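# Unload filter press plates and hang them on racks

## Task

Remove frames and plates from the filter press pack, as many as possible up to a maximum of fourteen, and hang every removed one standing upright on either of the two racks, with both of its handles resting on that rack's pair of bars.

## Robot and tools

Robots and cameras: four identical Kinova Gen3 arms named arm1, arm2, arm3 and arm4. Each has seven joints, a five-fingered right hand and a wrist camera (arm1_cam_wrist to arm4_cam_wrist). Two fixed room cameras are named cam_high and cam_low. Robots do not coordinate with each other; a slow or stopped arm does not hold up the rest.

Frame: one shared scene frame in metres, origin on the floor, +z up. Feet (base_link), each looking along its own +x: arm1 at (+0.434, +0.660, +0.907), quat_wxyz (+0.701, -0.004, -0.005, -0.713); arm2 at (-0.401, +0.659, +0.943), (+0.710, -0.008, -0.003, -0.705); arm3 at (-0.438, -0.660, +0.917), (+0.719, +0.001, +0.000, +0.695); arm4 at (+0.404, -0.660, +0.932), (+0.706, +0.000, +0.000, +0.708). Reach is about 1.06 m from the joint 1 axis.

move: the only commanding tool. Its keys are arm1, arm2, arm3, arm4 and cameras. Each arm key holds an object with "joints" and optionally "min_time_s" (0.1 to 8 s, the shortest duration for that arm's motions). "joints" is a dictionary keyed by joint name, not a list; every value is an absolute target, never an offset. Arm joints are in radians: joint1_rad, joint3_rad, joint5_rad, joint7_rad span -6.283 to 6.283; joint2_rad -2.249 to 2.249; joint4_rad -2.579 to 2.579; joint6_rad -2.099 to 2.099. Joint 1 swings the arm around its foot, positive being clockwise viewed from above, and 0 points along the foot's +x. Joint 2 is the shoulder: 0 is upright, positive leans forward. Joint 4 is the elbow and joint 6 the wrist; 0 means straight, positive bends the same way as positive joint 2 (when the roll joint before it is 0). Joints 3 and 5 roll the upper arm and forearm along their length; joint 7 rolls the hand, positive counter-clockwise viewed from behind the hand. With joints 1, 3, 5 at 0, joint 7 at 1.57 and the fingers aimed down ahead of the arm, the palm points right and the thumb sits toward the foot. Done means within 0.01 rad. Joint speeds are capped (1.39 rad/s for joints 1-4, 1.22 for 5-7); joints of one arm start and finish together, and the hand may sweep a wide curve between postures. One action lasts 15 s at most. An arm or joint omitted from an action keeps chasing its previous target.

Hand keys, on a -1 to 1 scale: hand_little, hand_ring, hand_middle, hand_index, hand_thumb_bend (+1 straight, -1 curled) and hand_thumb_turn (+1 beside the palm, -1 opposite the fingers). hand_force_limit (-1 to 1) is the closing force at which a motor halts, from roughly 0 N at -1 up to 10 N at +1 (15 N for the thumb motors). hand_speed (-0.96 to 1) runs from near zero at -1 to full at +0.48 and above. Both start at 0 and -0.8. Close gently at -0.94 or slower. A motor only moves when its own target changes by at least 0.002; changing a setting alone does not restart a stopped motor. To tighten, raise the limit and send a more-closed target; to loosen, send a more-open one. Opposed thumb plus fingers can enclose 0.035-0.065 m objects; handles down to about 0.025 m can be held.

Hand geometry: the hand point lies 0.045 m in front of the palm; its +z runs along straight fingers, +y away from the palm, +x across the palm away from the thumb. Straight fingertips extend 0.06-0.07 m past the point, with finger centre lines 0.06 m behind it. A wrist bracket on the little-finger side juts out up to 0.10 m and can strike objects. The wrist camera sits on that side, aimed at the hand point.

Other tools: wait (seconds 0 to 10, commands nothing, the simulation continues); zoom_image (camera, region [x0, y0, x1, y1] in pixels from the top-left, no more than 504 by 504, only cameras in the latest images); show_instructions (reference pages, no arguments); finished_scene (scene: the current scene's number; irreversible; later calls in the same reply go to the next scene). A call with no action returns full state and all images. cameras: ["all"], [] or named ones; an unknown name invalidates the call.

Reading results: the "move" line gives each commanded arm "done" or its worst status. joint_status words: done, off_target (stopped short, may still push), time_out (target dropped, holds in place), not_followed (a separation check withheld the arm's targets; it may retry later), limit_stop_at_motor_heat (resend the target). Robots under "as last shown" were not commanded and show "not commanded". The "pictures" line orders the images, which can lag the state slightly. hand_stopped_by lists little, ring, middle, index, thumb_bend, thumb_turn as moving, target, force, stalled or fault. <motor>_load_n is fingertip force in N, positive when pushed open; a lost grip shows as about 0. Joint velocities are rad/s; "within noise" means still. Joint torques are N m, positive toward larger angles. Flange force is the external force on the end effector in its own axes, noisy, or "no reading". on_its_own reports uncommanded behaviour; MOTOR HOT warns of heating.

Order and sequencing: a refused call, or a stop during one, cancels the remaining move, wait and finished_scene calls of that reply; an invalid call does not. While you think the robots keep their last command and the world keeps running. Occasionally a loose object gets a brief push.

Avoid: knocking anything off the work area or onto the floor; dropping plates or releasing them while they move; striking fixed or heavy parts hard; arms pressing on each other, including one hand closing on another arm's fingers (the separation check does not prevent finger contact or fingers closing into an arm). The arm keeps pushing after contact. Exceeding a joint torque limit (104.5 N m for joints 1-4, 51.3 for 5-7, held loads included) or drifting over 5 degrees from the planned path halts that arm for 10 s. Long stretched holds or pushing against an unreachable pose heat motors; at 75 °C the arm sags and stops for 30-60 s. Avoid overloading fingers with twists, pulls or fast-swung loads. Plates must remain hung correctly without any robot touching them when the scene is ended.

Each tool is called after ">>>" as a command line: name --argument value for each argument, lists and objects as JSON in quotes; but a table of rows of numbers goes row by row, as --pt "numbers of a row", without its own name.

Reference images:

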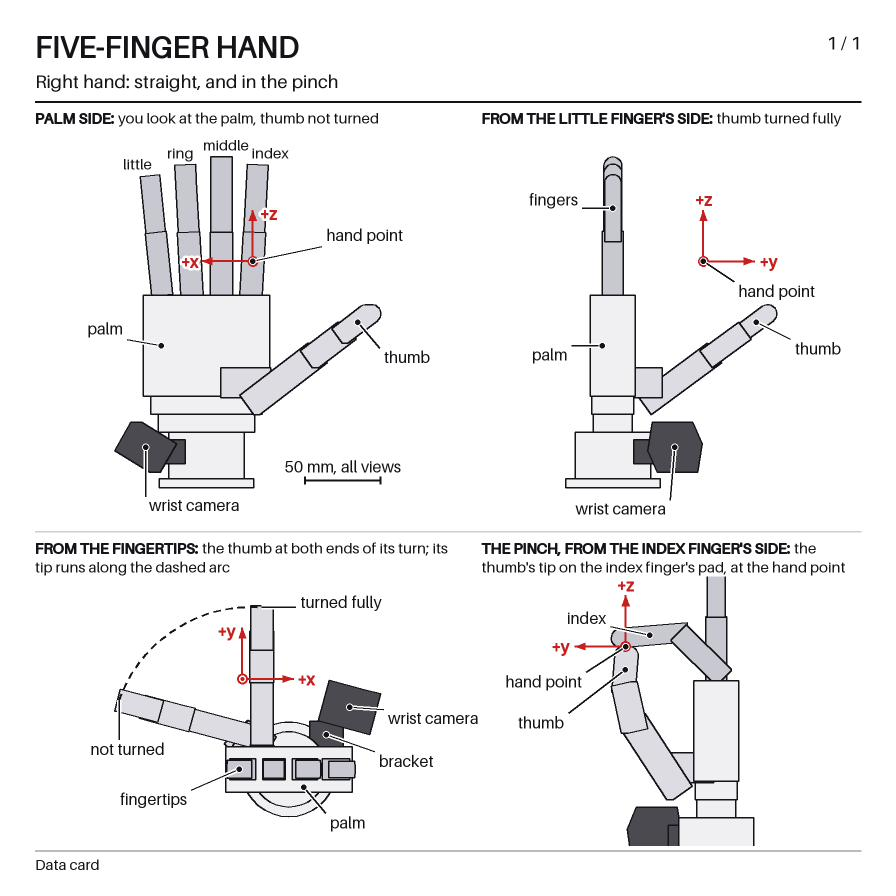

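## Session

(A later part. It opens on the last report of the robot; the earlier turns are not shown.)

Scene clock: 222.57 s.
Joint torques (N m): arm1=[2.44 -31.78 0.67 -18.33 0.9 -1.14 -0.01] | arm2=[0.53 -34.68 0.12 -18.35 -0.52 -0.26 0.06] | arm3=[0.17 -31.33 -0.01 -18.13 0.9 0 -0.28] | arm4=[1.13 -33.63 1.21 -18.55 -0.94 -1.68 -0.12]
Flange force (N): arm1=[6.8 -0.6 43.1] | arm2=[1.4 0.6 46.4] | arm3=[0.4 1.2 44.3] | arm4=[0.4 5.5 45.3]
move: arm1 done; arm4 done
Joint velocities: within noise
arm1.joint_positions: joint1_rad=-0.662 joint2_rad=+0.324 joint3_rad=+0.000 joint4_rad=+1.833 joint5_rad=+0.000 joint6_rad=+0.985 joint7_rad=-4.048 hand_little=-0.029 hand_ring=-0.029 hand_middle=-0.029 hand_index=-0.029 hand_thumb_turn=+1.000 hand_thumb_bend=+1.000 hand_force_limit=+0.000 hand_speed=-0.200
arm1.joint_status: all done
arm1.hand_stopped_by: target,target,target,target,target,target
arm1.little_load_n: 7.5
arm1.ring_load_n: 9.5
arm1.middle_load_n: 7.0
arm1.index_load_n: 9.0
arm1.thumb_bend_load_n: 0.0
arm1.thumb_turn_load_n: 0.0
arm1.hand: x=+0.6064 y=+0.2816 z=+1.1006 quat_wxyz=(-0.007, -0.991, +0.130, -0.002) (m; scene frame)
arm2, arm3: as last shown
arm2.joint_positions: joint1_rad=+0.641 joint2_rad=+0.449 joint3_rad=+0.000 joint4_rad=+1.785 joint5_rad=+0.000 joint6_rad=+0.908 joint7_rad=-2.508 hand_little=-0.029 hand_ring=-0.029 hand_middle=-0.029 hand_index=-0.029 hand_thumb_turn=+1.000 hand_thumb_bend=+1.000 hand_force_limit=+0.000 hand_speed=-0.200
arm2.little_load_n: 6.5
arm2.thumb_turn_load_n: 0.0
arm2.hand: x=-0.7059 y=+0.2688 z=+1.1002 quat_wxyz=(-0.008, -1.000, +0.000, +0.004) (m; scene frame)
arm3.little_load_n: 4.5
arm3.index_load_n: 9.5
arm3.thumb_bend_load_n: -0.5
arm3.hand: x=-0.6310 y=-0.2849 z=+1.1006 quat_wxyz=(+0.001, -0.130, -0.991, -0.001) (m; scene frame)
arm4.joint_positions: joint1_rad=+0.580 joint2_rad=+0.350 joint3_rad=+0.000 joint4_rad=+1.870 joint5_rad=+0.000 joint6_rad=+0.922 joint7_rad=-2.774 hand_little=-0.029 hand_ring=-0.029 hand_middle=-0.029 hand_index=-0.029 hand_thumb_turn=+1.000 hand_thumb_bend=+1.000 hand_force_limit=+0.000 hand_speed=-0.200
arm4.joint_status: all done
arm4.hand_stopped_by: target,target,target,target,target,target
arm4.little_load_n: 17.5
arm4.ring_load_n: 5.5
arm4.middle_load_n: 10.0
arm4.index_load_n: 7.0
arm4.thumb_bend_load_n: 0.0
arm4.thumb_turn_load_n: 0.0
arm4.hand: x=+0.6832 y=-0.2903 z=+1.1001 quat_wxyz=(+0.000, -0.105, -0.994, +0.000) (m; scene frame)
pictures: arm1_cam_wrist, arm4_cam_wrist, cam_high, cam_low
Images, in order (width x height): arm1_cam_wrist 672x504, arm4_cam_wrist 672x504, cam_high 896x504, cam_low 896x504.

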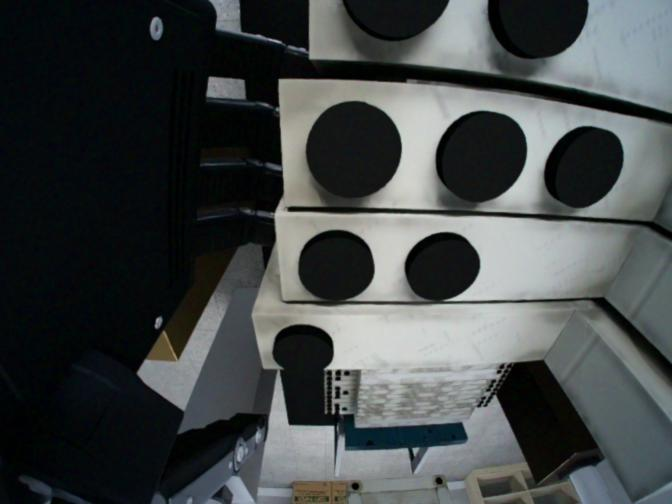

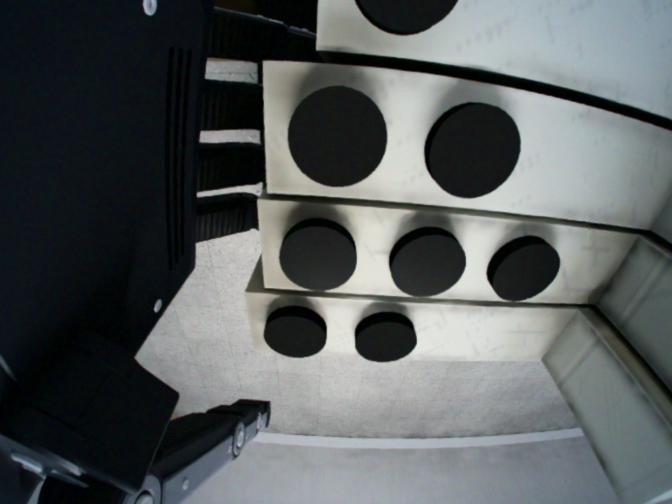

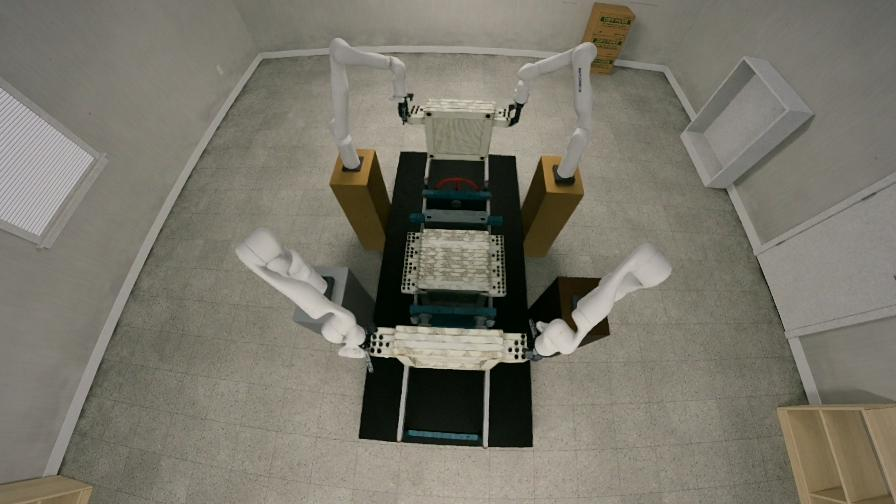

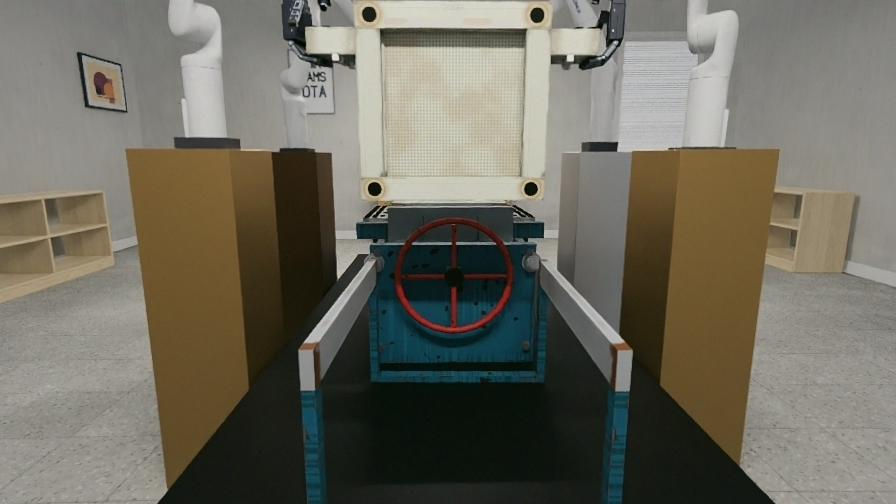

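>>> move --arm1 '{"joints":{"joint1_rad":-0.672,"joint2_rad":0.425,"joint4_rad":1.958,"joint6_rad":0.758,"joint7_rad":-4.059},"min_time_s":1.2}' --arm2 '{"joints":{"joint1_rad":0.650,"joint2_rad":0.559,"joint4_rad":1.885,"joint6_rad":0.698,"joint7_rad":-2.499},"min_time_s":1.2}' --arm3 '{"joints":{"joint1_rad":-0.718,"joint2_rad":0.466,"joint4_rad":1.908,"joint6_rad":0.767,"joint7_rad":-4.0875},"min_time_s":1.2}' --arm4 '{"joints":{"joint1_rad":0.573,"joint2_rad":0.479,"joint4_rad":1.952,"joint6_rad":0.711,"joint7_rad":-2.7805},"min_time_s":1.2}'

>>> move --arm1 '{"joints":{"joint1_rad":-0.6735,"joint2_rad":0.5695,"joint4_rad":2.030,"joint6_rad":0.542,"joint7_rad":-4.060},"min_time_s":1.2}' --arm2 '{"joints":{"joint1_rad":0.650,"joint2_rad":0.703,"joint4_rad":1.934,"joint6_rad":0.505,"joint7_rad":-2.498},"min_time_s":1.2}' --arm3 '{"joints":{"joint1_rad":-0.718,"joint2_rad":0.607,"joint4_rad":1.973,"joint6_rad":0.561,"joint7_rad":-4.0875},"min_time_s":1.2}' --arm4 '{"joints":{"joint1_rad":0.573,"joint2_rad":0.628,"joint4_rad":2.0095,"joint6_rad":0.504,"joint7_rad":-2.7805},"min_time_s":1.2}' --cameras '["all"]'

>>> zoom_image --camera "cam_low" --region '[290, 150, 470, 300]'

>>> zoom_image --camera "cam_low" --region '[460, 150, 640, 300]'

>>> zoom_image --camera "cam_high" --region '[360, 310, 540, 430]'

Scene clock: 236.57 s.
Joint torques (N m): arm1=[1.48 -31.53 -0.15 -13.25 0.06 0.2 -0.02] | arm2=[0.53 -35.25 0.03 -15.57 -0.43 -0.62 0.09] | arm3=[0.24 -32.68 0.26 -15.48 0.78 -0.45 -0.31] | arm4=[2.11 -34.09 2.39 -13.19 -0.24 -0.43 -0.1]
Flange force (N): arm1=[7.9 2.6 44.6] | arm2=[2.2 0.0 46.0] | arm3=[0.5 0.8 43.6] | arm4=[1.3 9.4 46.1]
move: arm1 done; arm2 done; arm3 done; arm4 done
Joint velocities: within noise
arm1.joint_positions: joint1_rad=-0.672 joint2_rad=+0.425 joint3_rad=+0.000 joint4_rad=+1.958 joint5_rad=+0.000 joint6_rad=+0.758 joint7_rad=-4.059 hand_little=-0.029 hand_ring=-0.029 hand_middle=-0.029 hand_index=-0.029 hand_thumb_turn=+1.000 hand_thumb_bend=+1.000 hand_force_limit=+0.000 hand_speed=-0.200
arm1.joint_status: all done
arm1.hand_stopped_by: target,target,target,target,target,target
arm1.little_load_n: 7.5
arm1.ring_load_n: 9.0
arm1.middle_load_n: 7.0
arm1.index_load_n: 8.5
arm1.thumb_bend_load_n: 0.0
arm1.thumb_turn_load_n: 0.0
arm1.hand: x=+0.6062 y=+0.2875 z=+1.0305 quat_wxyz=(-0.007, -0.991, +0.130, -0.002) (m; scene frame)
arm2.joint_positions: joint1_rad=+0.650 joint2_rad=+0.559 joint3_rad=+0.000 joint4_rad=+1.885 joint5_rad=+0.000 joint6_rad=+0.698 joint7_rad=-2.499 hand_little=-0.029 hand_ring=-0.029 hand_middle=-0.029 hand_index=-0.029 hand_thumb_turn=+1.000 hand_thumb_bend=+1.000 hand_force_limit=+0.000 hand_speed=-0.200
arm2.joint_status: all done
arm2.hand_stopped_by: target,target,target,target,target,target
arm2.little_load_n: 7.0
arm2.ring_load_n: 2.5
arm2.middle_load_n: 5.0
arm2.index_load_n: 3.5
arm2.thumb_bend_load_n: 0.0
arm2.thumb_turn_load_n: 0.0
arm2.hand: x=-0.7063 y=+0.2748 z=+1.0303 quat_wxyz=(-0.008, -1.000, +0.000, +0.004) (m; scene frame)
arm3.joint_positions: joint1_rad=-0.718 joint2_rad=+0.466 joint3_rad=+0.000 joint4_rad=+1.908 joint5_rad=+0.000 joint6_rad=+0.767 joint7_rad=-4.087 hand_little=-0.029 hand_ring=-0.029 hand_middle=-0.029 hand_index=-0.029 hand_thumb_turn=+1.000 hand_thumb_bend=+1.000 hand_force_limit=+0.000 hand_speed=-0.200
arm3.joint_status: all done
arm3.hand_stopped_by: target,target,target,target,target,target
arm3.little_load_n: 4.5
arm3.ring_load_n: 7.0
arm3.middle_load_n: 4.5
arm3.index_load_n: 9.5
arm3.thumb_bend_load_n: 0.0
arm3.thumb_turn_load_n: 0.0
arm3.hand: x=-0.6304 y=-0.2785 z=+1.0306 quat_wxyz=(+0.001, -0.131, -0.991, -0.001) (m; scene frame)
arm4.joint_positions: joint1_rad=+0.573 joint2_rad=+0.479 joint3_rad=+0.000 joint4_rad=+1.952 joint5_rad=+0.000 joint6_rad=+0.711 joint7_rad=-2.781 hand_little=-0.029 hand_ring=-0.029 hand_middle=-0.029 hand_index=-0.029 hand_thumb_turn=+1.000 hand_thumb_bend=+1.000 hand_force_limit=+0.000 hand_speed=-0.200
arm4.joint_status: all done
arm4.hand_stopped_by: target,target,target,target,target,target
arm4.little_load_n: 17.0
arm4.ring_load_n: 5.0
arm4.middle_load_n: 10.0
arm4.index_load_n: 6.5
arm4.thumb_bend_load_n: 0.0
arm4.thumb_turn_load_n: 0.0
arm4.hand: x=+0.6832 y=-0.2851 z=+1.0300 quat_wxyz=(+0.000, -0.105, -0.995, +0.000) (m; scene frame)
pictures: none

Scene clock: 238.10 s.
Joint torques (N m): arm1=[1.67 -32.62 0.27 -9.85 0.07 -0.11 0] | arm2=[0.24 -36.43 -0.23 -12.46 -0.43 -0.94 0.06] | arm3=[0.45 -33.71 0.9 -12.29 0.7 -0.69 -0.26] | arm4=[2.03 -35.14 2.26 -9.93 -0.33 -0.69 -0.12]
Flange force (N): arm1=[8.0 1.2 45.6] | arm2=[2.0 -0.8 45.7] | arm3=[0.5 -0.5 43.4] | arm4=[1.5 7.7 47.2]
move: arm1 done; arm2 done; arm3 done; arm4 done
Joint velocities: within noise
arm1.joint_positions: joint1_rad=-0.673 joint2_rad=+0.569 joint3_rad=+0.000 joint4_rad=+2.030 joint5_rad=+0.000 joint6_rad=+0.542 joint7_rad=-4.060 hand_little=-0.029 hand_ring=-0.029 hand_middle=-0.029 hand_index=-0.029 hand_thumb_turn=+1.000 hand_thumb_bend=+1.000 hand_force_limit=+0.000 hand_speed=-0.200
arm1.joint_status: all done
arm1.hand_stopped_by: target,target,target,target,target,target
arm1.little_load_n: 7.5
arm1.ring_load_n: 9.0
arm1.middle_load_n: 7.0
arm1.index_load_n: 8.5
arm1.thumb_bend_load_n: 0.0
arm1.thumb_turn_load_n: 0.0
arm1.hand: x=+0.6063 y=+0.2875 z=+0.9604 quat_wxyz=(-0.007, -0.991, +0.130, -0.002) (m; scene frame)
arm2.joint_positions: joint1_rad=+0.650 joint2_rad=+0.703 joint3_rad=+0.000 joint4_rad=+1.934 joint5_rad=+0.000 joint6_rad=+0.505 joint7_rad=-2.498 hand_little=-0.029 hand_ring=-0.029 hand_middle=-0.029 hand_index=-0.029 hand_thumb_turn=+1.000 hand_thumb_bend=+1.000 hand_force_limit=+0.000 hand_speed=-0.200
arm2.joint_status: all done
arm2.hand_stopped_by: target,target,target,target,target,target
arm2.little_load_n: 6.5
arm2.ring_load_n: 3.0
arm2.middle_load_n: 5.0
arm2.index_load_n: 3.5
arm2.thumb_bend_load_n: 0.0
arm2.thumb_turn_load_n: 0.0
arm2.hand: x=-0.7061 y=+0.2745 z=+0.9603 quat_wxyz=(-0.008, -1.000, +0.000, +0.004) (m; scene frame)
arm3.joint_positions: joint1_rad=-0.718 joint2_rad=+0.607 joint3_rad=+0.000 joint4_rad=+1.973 joint5_rad=+0.000 joint6_rad=+0.561 joint7_rad=-4.087 hand_little=-0.029 hand_ring=-0.029 hand_middle=-0.029 hand_index=-0.029 hand_thumb_turn=+1.000 hand_thumb_bend=+1.000 hand_force_limit=+0.000 hand_speed=-0.200
arm3.joint_status: all done
arm3.hand_stopped_by: target,target,target,target,target,target
arm3.little_load_n: 4.5
arm3.ring_load_n: 7.0
arm3.middle_load_n: 4.5
arm3.index_load_n: 9.5
arm3.thumb_bend_load_n: -0.5
arm3.thumb_turn_load_n: 0.0
arm3.hand: x=-0.6305 y=-0.2783 z=+0.9605 quat_wxyz=(+0.001, -0.131, -0.991, -0.001) (m; scene frame)
arm4.joint_positions: joint1_rad=+0.573 joint2_rad=+0.628 joint3_rad=+0.000 joint4_rad=+2.009 joint5_rad=+0.000 joint6_rad=+0.504 joint7_rad=-2.781 hand_little=-0.029 hand_ring=-0.029 hand_middle=-0.029 hand_index=-0.029 hand_thumb_turn=+1.000 hand_thumb_bend=+1.000 hand_force_limit=+0.000 hand_speed=-0.200
arm4.joint_status: all done
arm4.hand_stopped_by: target,target,target,target,target,target
arm4.little_load_n: 17.0
arm4.ring_load_n: 5.0
arm4.middle_load_n: 10.0
arm4.index_load_n: 6.5
arm4.thumb_bend_load_n: -0.5
arm4.thumb_turn_load_n: 0.0
arm4.hand: x=+0.6834 y=-0.2849 z=+0.9601 quat_wxyz=(+0.000, -0.105, -0.995, +0.000) (m; scene frame)
pictures: arm1_cam_wrist, arm2_cam_wrist, arm3_cam_wrist, arm4_cam_wrist, cam_high, cam_low
Images, in order (width x height): arm1_cam_wrist 672x504, arm2_cam_wrist 672x504, arm3_cam_wrist 672x504, arm4_cam_wrist 672x504, cam_high 896x504, cam_low 896x504.

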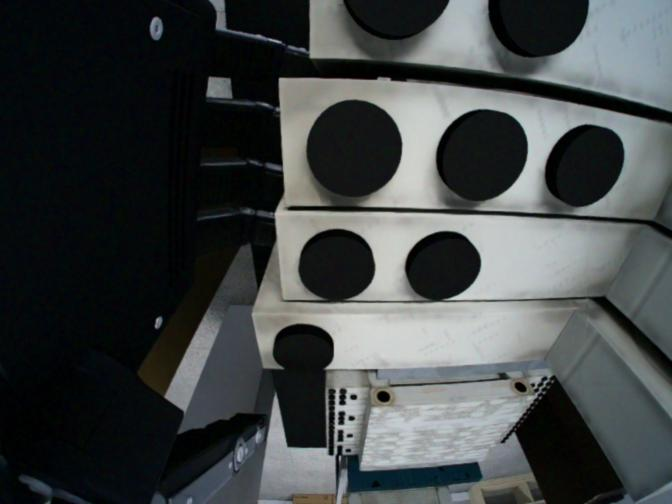

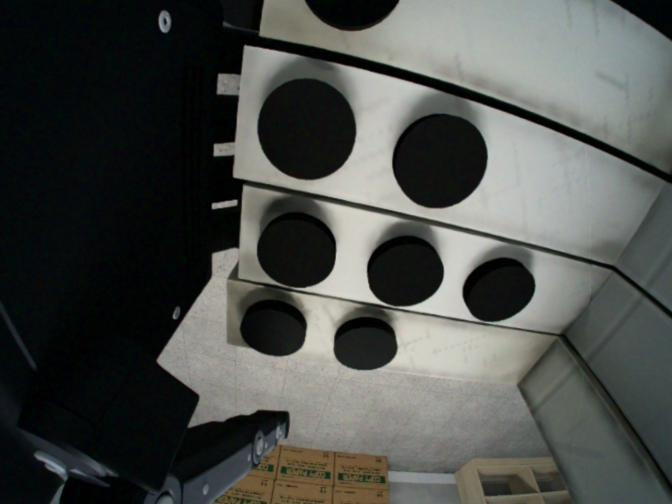

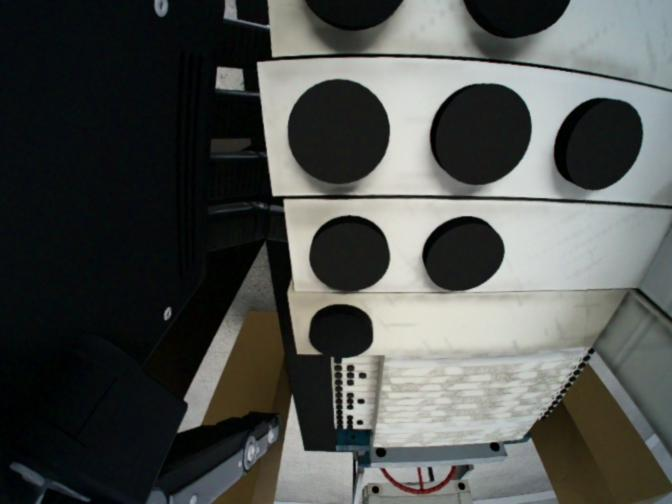

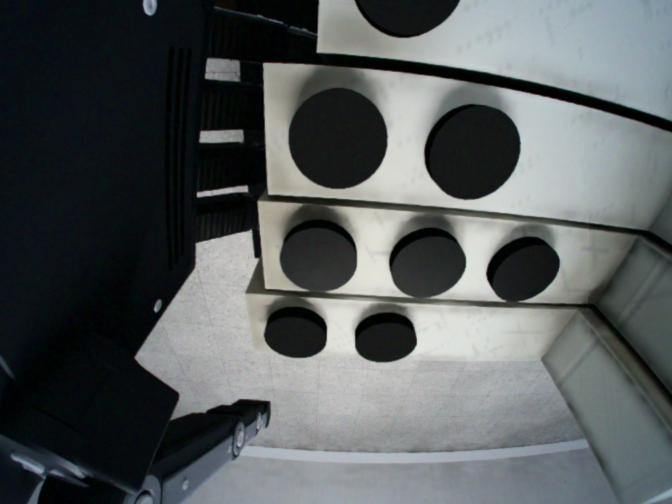

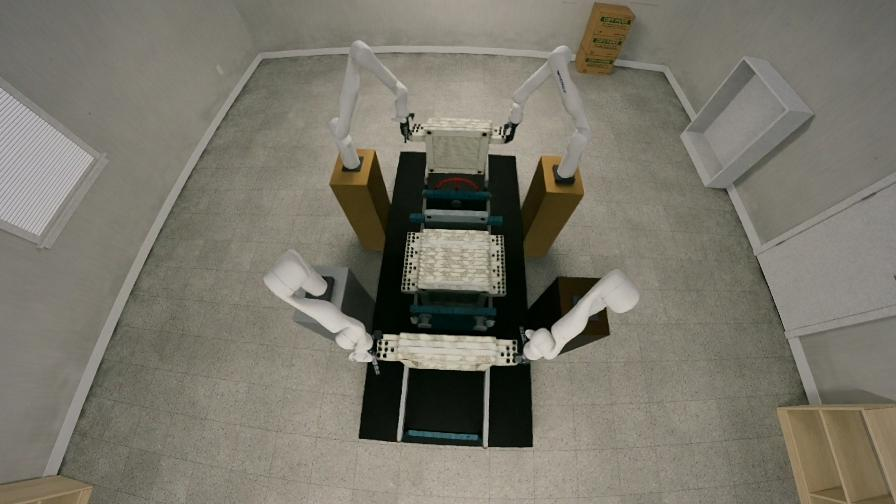

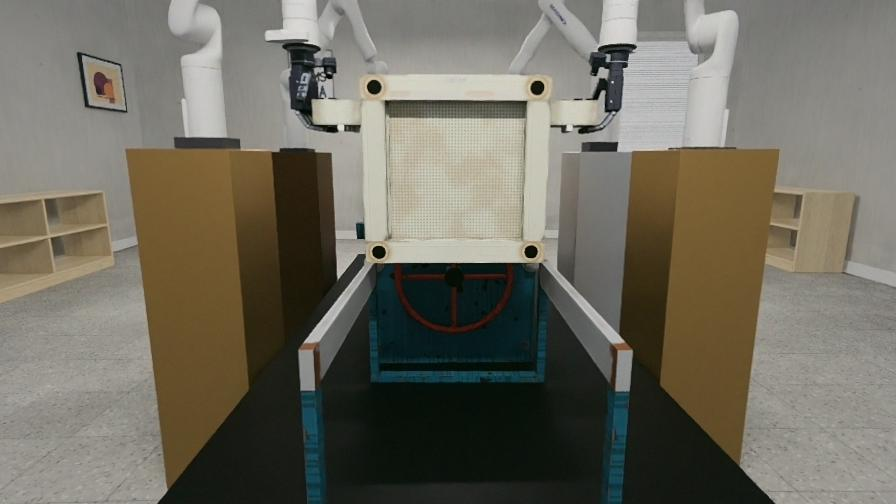

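Scaled by 2.800 from the camera's 896x504 image, which has a finer 1280x720 frame.

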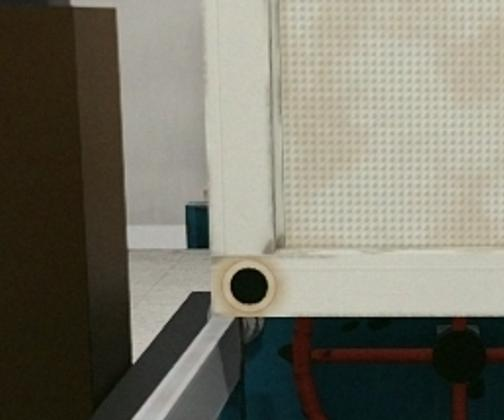

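Scaled by 2.800 from the camera's 896x504 image, which has a finer 1280x720 frame.

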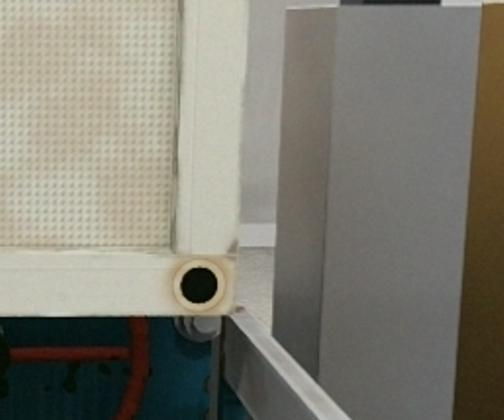

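Scaled by 2.800 from the camera's 896x504 image, which has a finer 1280x720 frame.

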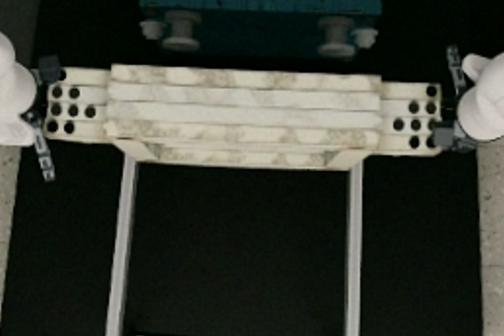

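>>> zoom_image --camera "cam_low" --region '[335, 240, 405, 300]'

>>> zoom_image --camera "cam_low" --region '[520, 240, 590, 300]'

>>> zoom_image --camera "cam_high" --region '[380, 350, 440, 400]'

>>> zoom_image --camera "cam_high" --region '[460, 350, 520, 400]'

Scaled by 7.200 from the camera's 896x504 image, which has a finer 1280x720 frame.

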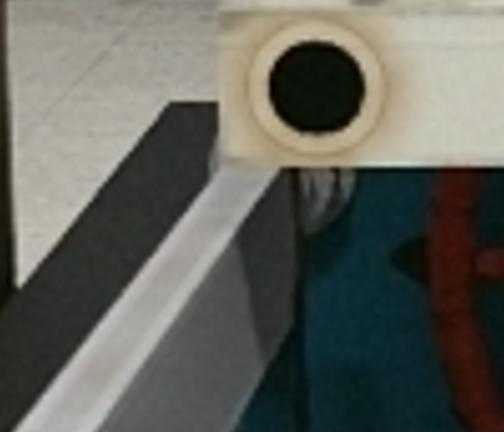

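Scaled by 7.200 from the camera's 896x504 image, which has a finer 1280x720 frame.

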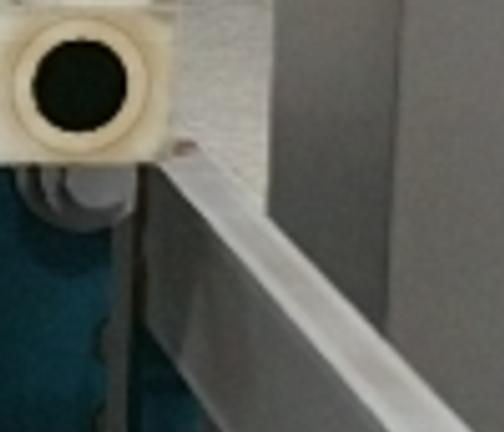

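Scaled by 8.400 from the camera's 896x504 image, which has a finer 1280x720 frame.

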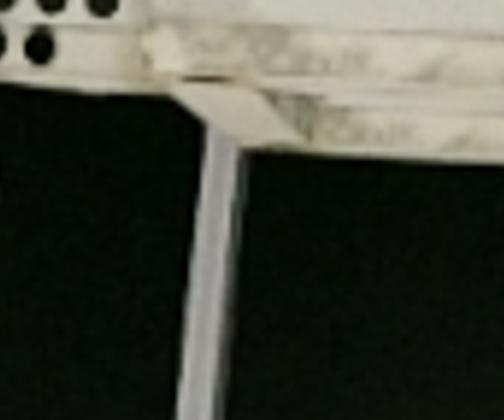

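Scaled by 8.400 from the camera's 896x504 image, which has a finer 1280x720 frame.

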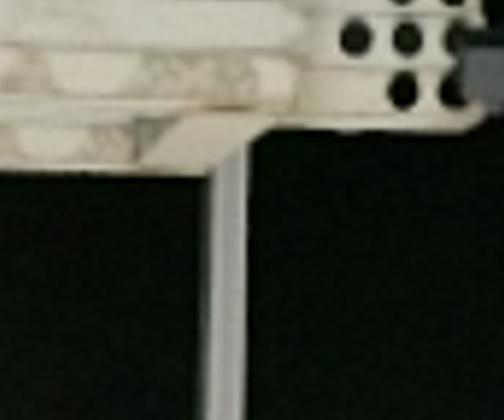

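>>> move --arm1 '{"joints":{"joint1_rad":-0.678,"joint2_rad":0.814,"joint4_rad":2.0695,"joint6_rad":0.258,"joint7_rad":-4.064},"min_time_s":1.3}' --arm2 '{"joints":{"joint1_rad":0.651,"joint2_rad":0.938,"joint4_rad":1.935,"joint6_rad":0.269,"joint7_rad":-2.497},"min_time_s":1.3}' --arm3 '{"joints":{"joint1_rad":-0.716,"joint2_rad":0.8435,"joint4_rad":1.997,"joint6_rad":0.301,"joint7_rad":-4.086},"min_time_s":1.3}' --arm4 '{"joints":{"joint1_rad":0.5715,"joint2_rad":0.8745,"joint4_rad":2.018,"joint6_rad":0.249,"joint7_rad":-2.782},"min_time_s":1.3}' --cameras '["cam_high","cam_low"]'

>>> zoom_image --camera "cam_low" --region '[330, 200, 590, 360]'

>>> zoom_image --camera "cam_high" --region '[370, 320, 530, 420]'

Scene clock: 252.40 s.
Joint torques (N m): arm1=[2.75 -33.39 1.96 -5.64 -0.18 -1.01 -0.18] | arm2=[0.77 -37.01 0.46 -6.48 -0.12 -0.36 0.11] | arm3=[-0.01 -34.44 0.59 -5.88 0.17 -0.11 -0.29] | arm4=[1.76 -32.58 1.83 -4.35 -0.34 -0.62 -0.13]
Flange force (N): arm1=[6.5 -3.1 43.4] | arm2=[2.0 1.3 45.2] | arm3=[1.6 1.8 43.2] | arm4=[1.9 5.1 38.5]
move: arm1 done; arm2 done; arm3 done; arm4 done
Joint velocities: within noise
arm1.joint_positions: joint1_rad=-0.678 joint2_rad=+0.814 joint3_rad=+0.000 joint4_rad=+2.070 joint5_rad=+0.000 joint6_rad=+0.258 joint7_rad=-4.064 hand_little=-0.029 hand_ring=-0.029 hand_middle=-0.029 hand_index=-0.029 hand_thumb_turn=+1.000 hand_thumb_bend=+1.000 hand_force_limit=+0.000 hand_speed=-0.200
arm1.joint_status: all done
arm1.hand_stopped_by: target,target,target,target,target,target
arm1.little_load_n: 4.0
arm1.ring_load_n: 9.0
arm1.middle_load_n: 7.0
arm1.index_load_n: 9.0
arm1.thumb_bend_load_n: 0.0
arm1.thumb_turn_load_n: 0.0
arm1.hand: x=+0.6062 y=+0.2895 z=+0.8602 quat_wxyz=(-0.007, -0.992, +0.130, -0.002) (m; scene frame)
arm2.joint_positions: joint1_rad=+0.651 joint2_rad=+0.938 joint3_rad=+0.000 joint4_rad=+1.935 joint5_rad=+0.000 joint6_rad=+0.269 joint7_rad=-2.497 hand_little=-0.029 hand_ring=-0.029 hand_middle=-0.029 hand_index=-0.029 hand_thumb_turn=+1.000 hand_thumb_bend=+1.000 hand_force_limit=+0.000 hand_speed=-0.200
arm2.joint_status: all done
arm2.hand_stopped_by: target,target,target,target,target,target
arm2.little_load_n: 6.5
arm2.ring_load_n: 2.5
arm2.middle_load_n: 5.0
arm2.index_load_n: 3.5
arm2.thumb_bend_load_n: 0.0
arm2.thumb_turn_load_n: 0.0
arm2.hand: x=-0.7065 y=+0.2743 z=+0.8602 quat_wxyz=(-0.008, -1.000, +0.000, +0.004) (m; scene frame)
arm3.joint_positions: joint1_rad=-0.716 joint2_rad=+0.843 joint3_rad=+0.000 joint4_rad=+1.997 joint5_rad=+0.000 joint6_rad=+0.301 joint7_rad=-4.086 hand_little=-0.029 hand_ring=-0.029 hand_middle=-0.029 hand_index=-0.029 hand_thumb_turn=+1.000 hand_thumb_bend=+1.000 hand_force_limit=+0.000 hand_speed=-0.200
arm3.joint_status: all done
arm3.hand_stopped_by: target,target,target,target,target,target
arm3.little_load_n: 4.0
arm3.ring_load_n: 7.0
arm3.middle_load_n: 4.5
arm3.index_load_n: 9.5
arm3.thumb_bend_load_n: -0.5
arm3.thumb_turn_load_n: 0.0
arm3.hand: x=-0.6298 y=-0.2777 z=+0.8605 quat_wxyz=(+0.001, -0.131, -0.991, -0.001) (m; scene frame)
arm4.joint_positions: joint1_rad=+0.571 joint2_rad=+0.874 joint3_rad=+0.000 joint4_rad=+2.018 joint5_rad=+0.000 joint6_rad=+0.249 joint7_rad=-2.782 hand_little=-0.029 hand_ring=-0.029 hand_middle=-0.029 hand_index=-0.030 hand_thumb_turn=+1.000 hand_thumb_bend=+1.000 hand_force_limit=+0.000 hand_speed=-0.200
arm4.joint_status: all done
arm4.hand_stopped_by: target,target,target,target,target,target
arm4.little_load_n: 16.0
arm4.ring_load_n: 5.5
arm4.middle_load_n: 10.0
arm4.index_load_n: 0.0
arm4.thumb_bend_load_n: 0.0
arm4.thumb_turn_load_n: 0.0
arm4.hand: x=+0.6836 y=-0.2835 z=+0.8601 quat_wxyz=(+0.000, -0.105, -0.995, +0.000) (m; scene frame)
pictures: cam_high, cam_low
Images, in order (width x height): cam_high 896x504, cam_low 896x504.

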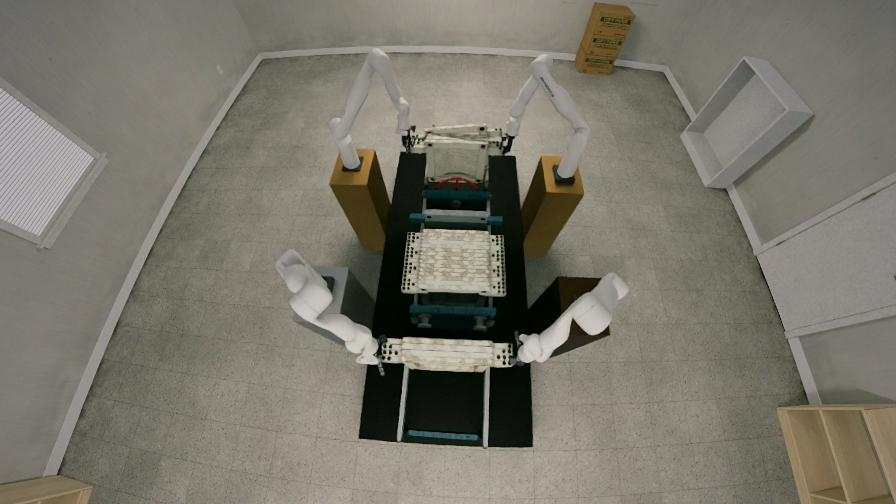

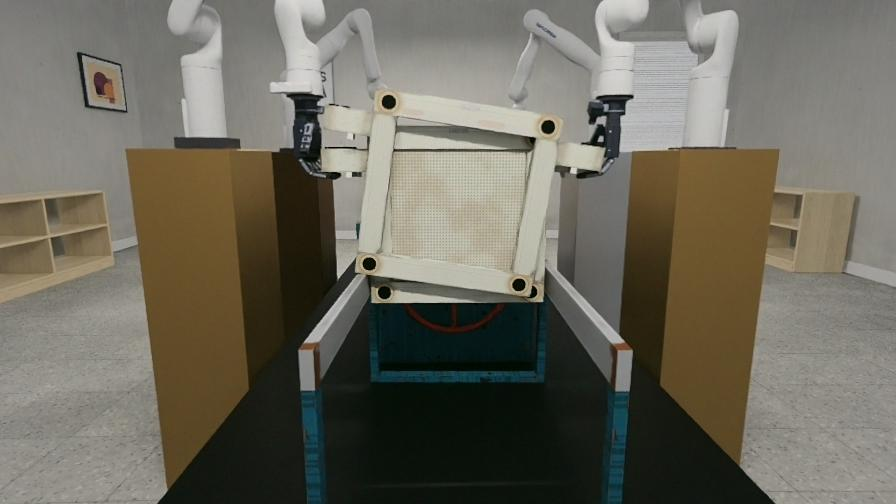

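Scaled by 1.938 from the camera's 896x504 image, which has a finer 1280x720 frame.

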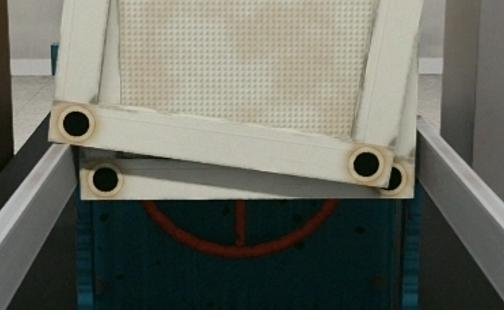

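Scaled by 3.150 from the camera's 896x504 image, which has a finer 1280x720 frame.

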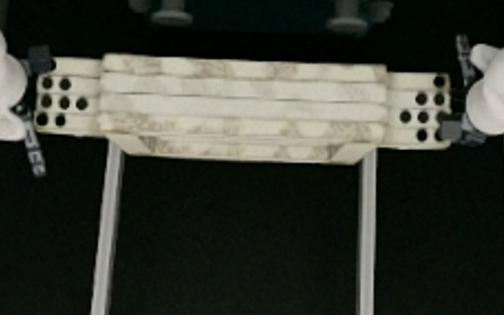

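>>> move --arm1 '{"joints":{"joint1_rad":-0.6735,"joint2_rad":0.5695,"joint4_rad":2.030,"joint6_rad":0.542,"joint7_rad":-4.060},"min_time_s":2}' --arm4 '{"joints":{"joint1_rad":0.573,"joint2_rad":0.628,"joint4_rad":2.0095,"joint6_rad":0.504,"joint7_rad":-2.7805},"min_time_s":2}' --arm2 '{"joints":{"joint1_rad":0.652,"joint2_rad":1.184,"joint4_rad":1.8575,"joint6_rad":0.100,"joint7_rad":-2.496},"min_time_s":1.6}' --arm3 '{"joints":{"joint1_rad":-0.716,"joint2_rad":1.0965,"joint4_rad":1.9395,"joint6_rad":0.1055,"joint7_rad":-4.086},"min_time_s":1.6}' --cameras '["all"]'

>>> zoom_image --camera "cam_high" --region '[370, 320, 530, 420]'

>>> zoom_image --camera "cam_low" --region '[280, 50, 640, 300]'

Scene clock: 256.13 s.
Joint torques (N m): arm1=[1.83 -33.18 0.54 -11.27 0.21 -0.89 -0.08] | arm2=[0.86 -37.5 0.98 -2.38 0.06 -0.09 0.15] | arm3=[-0.2 -34.9 0.51 -1 -0.11 0.14 -0.36] | arm4=[1.54 -35.79 1.79 -11.59 -0.42 -1.45 -0.06]
Flange force (N): arm1=[6.3 -0.6 45.6] | arm2=[1.9 1.8 44.8] | arm3=[2.2 3.2 43.0] | arm4=[1.8 4.5 47.4]
move: arm1 done; arm2 done; arm3 done; arm4 done
Joint velocities: within noise
arm1.joint_positions: joint1_rad=-0.673 joint2_rad=+0.569 joint3_rad=+0.000 joint4_rad=+2.030 joint5_rad=+0.000 joint6_rad=+0.542 joint7_rad=-4.060 hand_little=-0.029 hand_ring=-0.029 hand_middle=-0.029 hand_index=-0.029 hand_thumb_turn=+1.000 hand_thumb_bend=+1.000 hand_force_limit=+0.000 hand_speed=-0.200
arm1.joint_status: all done
arm1.hand_stopped_by: target,target,target,target,target,target
arm1.little_load_n: 12.0
arm1.ring_load_n: 9.5
arm1.middle_load_n: 7.5
arm1.index_load_n: 9.5
arm1.thumb_bend_load_n: 0.0
arm1.thumb_turn_load_n: 0.0
arm1.hand: x=+0.6064 y=+0.2876 z=+0.9604 quat_wxyz=(-0.007, -0.991, +0.130, -0.002) (m; scene frame)
arm2.joint_positions: joint1_rad=+0.652 joint2_rad=+1.184 joint3_rad=+0.000 joint4_rad=+1.857 joint5_rad=+0.000 joint6_rad=+0.100 joint7_rad=-2.496 hand_little=-0.029 hand_ring=-0.029 hand_middle=-0.029 hand_index=-0.029 hand_thumb_turn=+1.000 hand_thumb_bend=+1.000 hand_force_limit=+0.000 hand_speed=-0.200
arm2.joint_status: all done
arm2.hand_stopped_by: target,target,target,target,target,target
arm2.little_load_n: 6.0
arm2.ring_load_n: 2.5
arm2.middle_load_n: 5.0
arm2.index_load_n: 3.5
arm2.thumb_bend_load_n: 0.0
arm2.thumb_turn_load_n: 0.0
arm2.hand: x=-0.7068 y=+0.2742 z=+0.7604 quat_wxyz=(-0.008, -1.000, +0.000, +0.004) (m; scene frame)
arm3.joint_positions: joint1_rad=-0.716 joint2_rad=+1.097 joint3_rad=+0.000 joint4_rad=+1.939 joint5_rad=+0.000 joint6_rad=+0.105 joint7_rad=-4.086 hand_little=-0.029 hand_ring=-0.029 hand_middle=-0.029 hand_index=-0.029 hand_thumb_turn=+1.000 hand_thumb_bend=+1.000 hand_force_limit=+0.000 hand_speed=-0.200
arm3.joint_status: all done
arm3.hand_stopped_by: target,target,target,target,target,target
arm3.little_load_n: 4.0
arm3.ring_load_n: 7.0
arm3.middle_load_n: 4.5
arm3.index_load_n: 9.0
arm3.thumb_bend_load_n: 0.0
arm3.thumb_turn_load_n: 0.0
arm3.hand: x=-0.6299 y=-0.2777 z=+0.7605 quat_wxyz=(+0.001, -0.131, -0.991, -0.001) (m; scene frame)
arm4.joint_positions: joint1_rad=+0.573 joint2_rad=+0.628 joint3_rad=+0.000 joint4_rad=+2.010 joint5_rad=+0.000 joint6_rad=+0.504 joint7_rad=-2.781 hand_little=-0.029 hand_ring=-0.029 hand_middle=-0.029 hand_index=-0.029 hand_thumb_turn=+1.000 hand_thumb_bend=+1.000 hand_force_limit=+0.000 hand_speed=-0.200
arm4.joint_status: all done
arm4.hand_stopped_by: target,target,target,target,target,target
arm4.little_load_n: 17.0
arm4.ring_load_n: 5.5
arm4.middle_load_n: 10.0
arm4.index_load_n: 5.0
arm4.thumb_bend_load_n: 0.0
arm4.thumb_turn_load_n: 0.0
arm4.hand: x=+0.6834 y=-0.2850 z=+0.9601 quat_wxyz=(+0.000, -0.105, -0.995, +0.000) (m; scene frame)
pictures: arm1_cam_wrist, arm2_cam_wrist, arm3_cam_wrist, arm4_cam_wrist, cam_high, cam_low
Images, in order (width x height): arm1_cam_wrist 672x504, arm2_cam_wrist 672x504, arm3_cam_wrist 672x504, arm4_cam_wrist 672x504, cam_high 896x504, cam_low 896x504.

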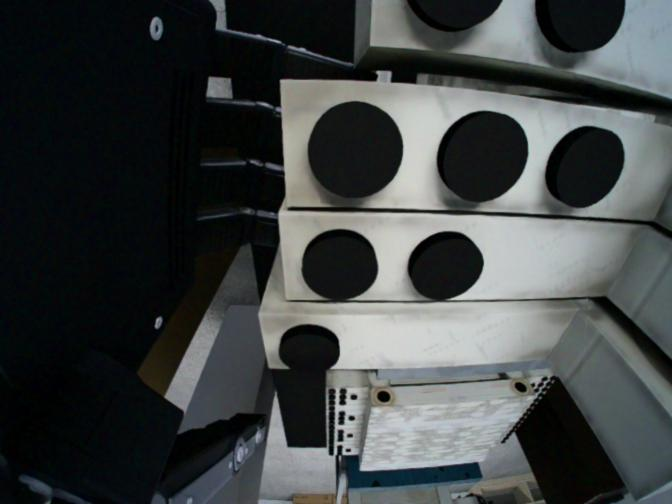

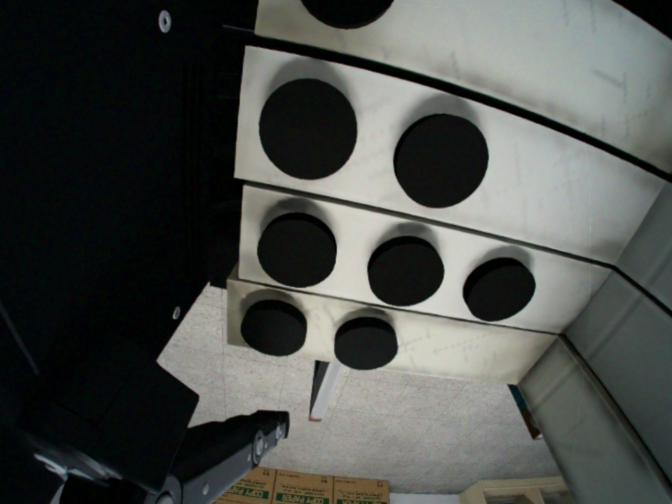

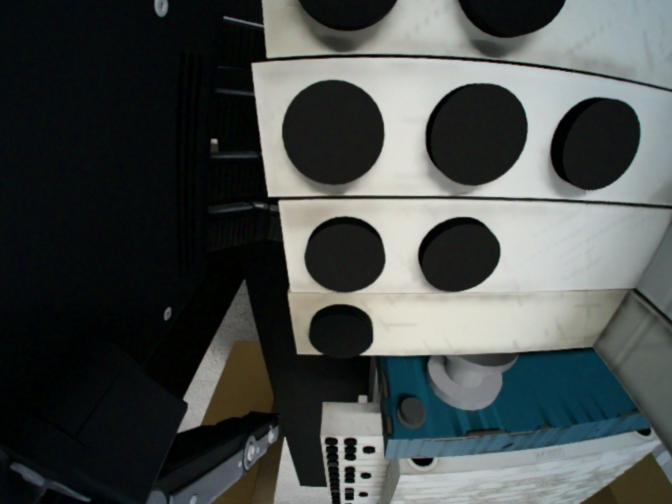

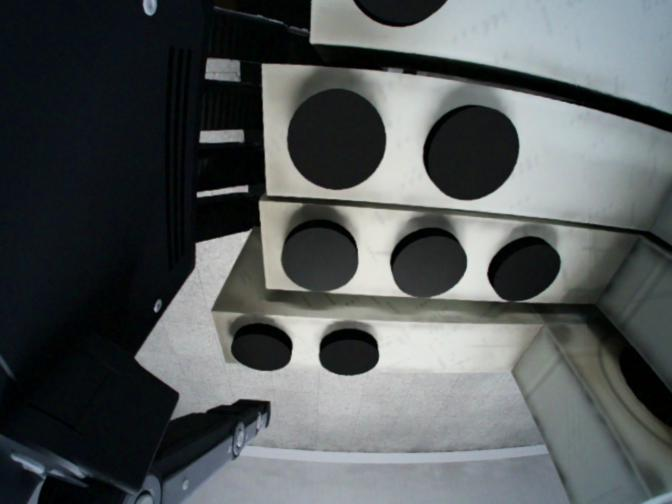

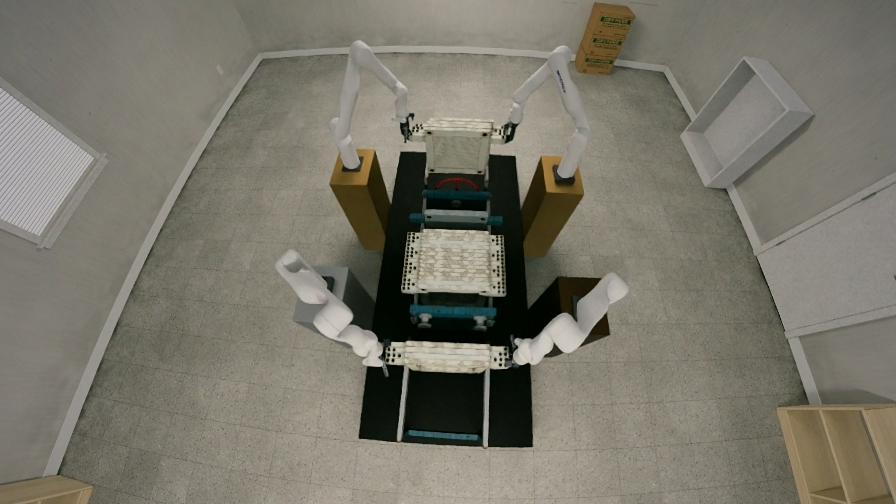

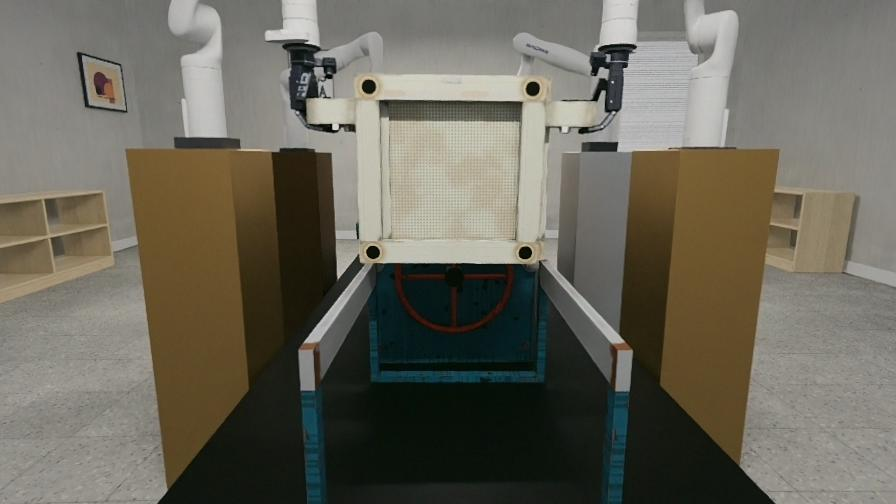

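Scaled by 3.150 from the camera's 896x504 image, which has a finer 1280x720 frame.

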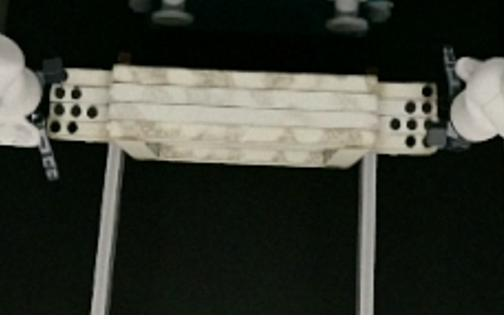

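Scaled by 1.400 from the camera's 896x504 image, which has a finer 1280x720 frame.

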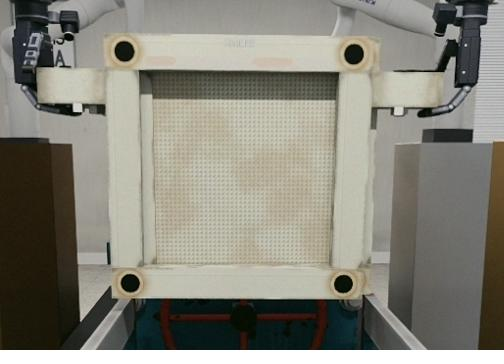

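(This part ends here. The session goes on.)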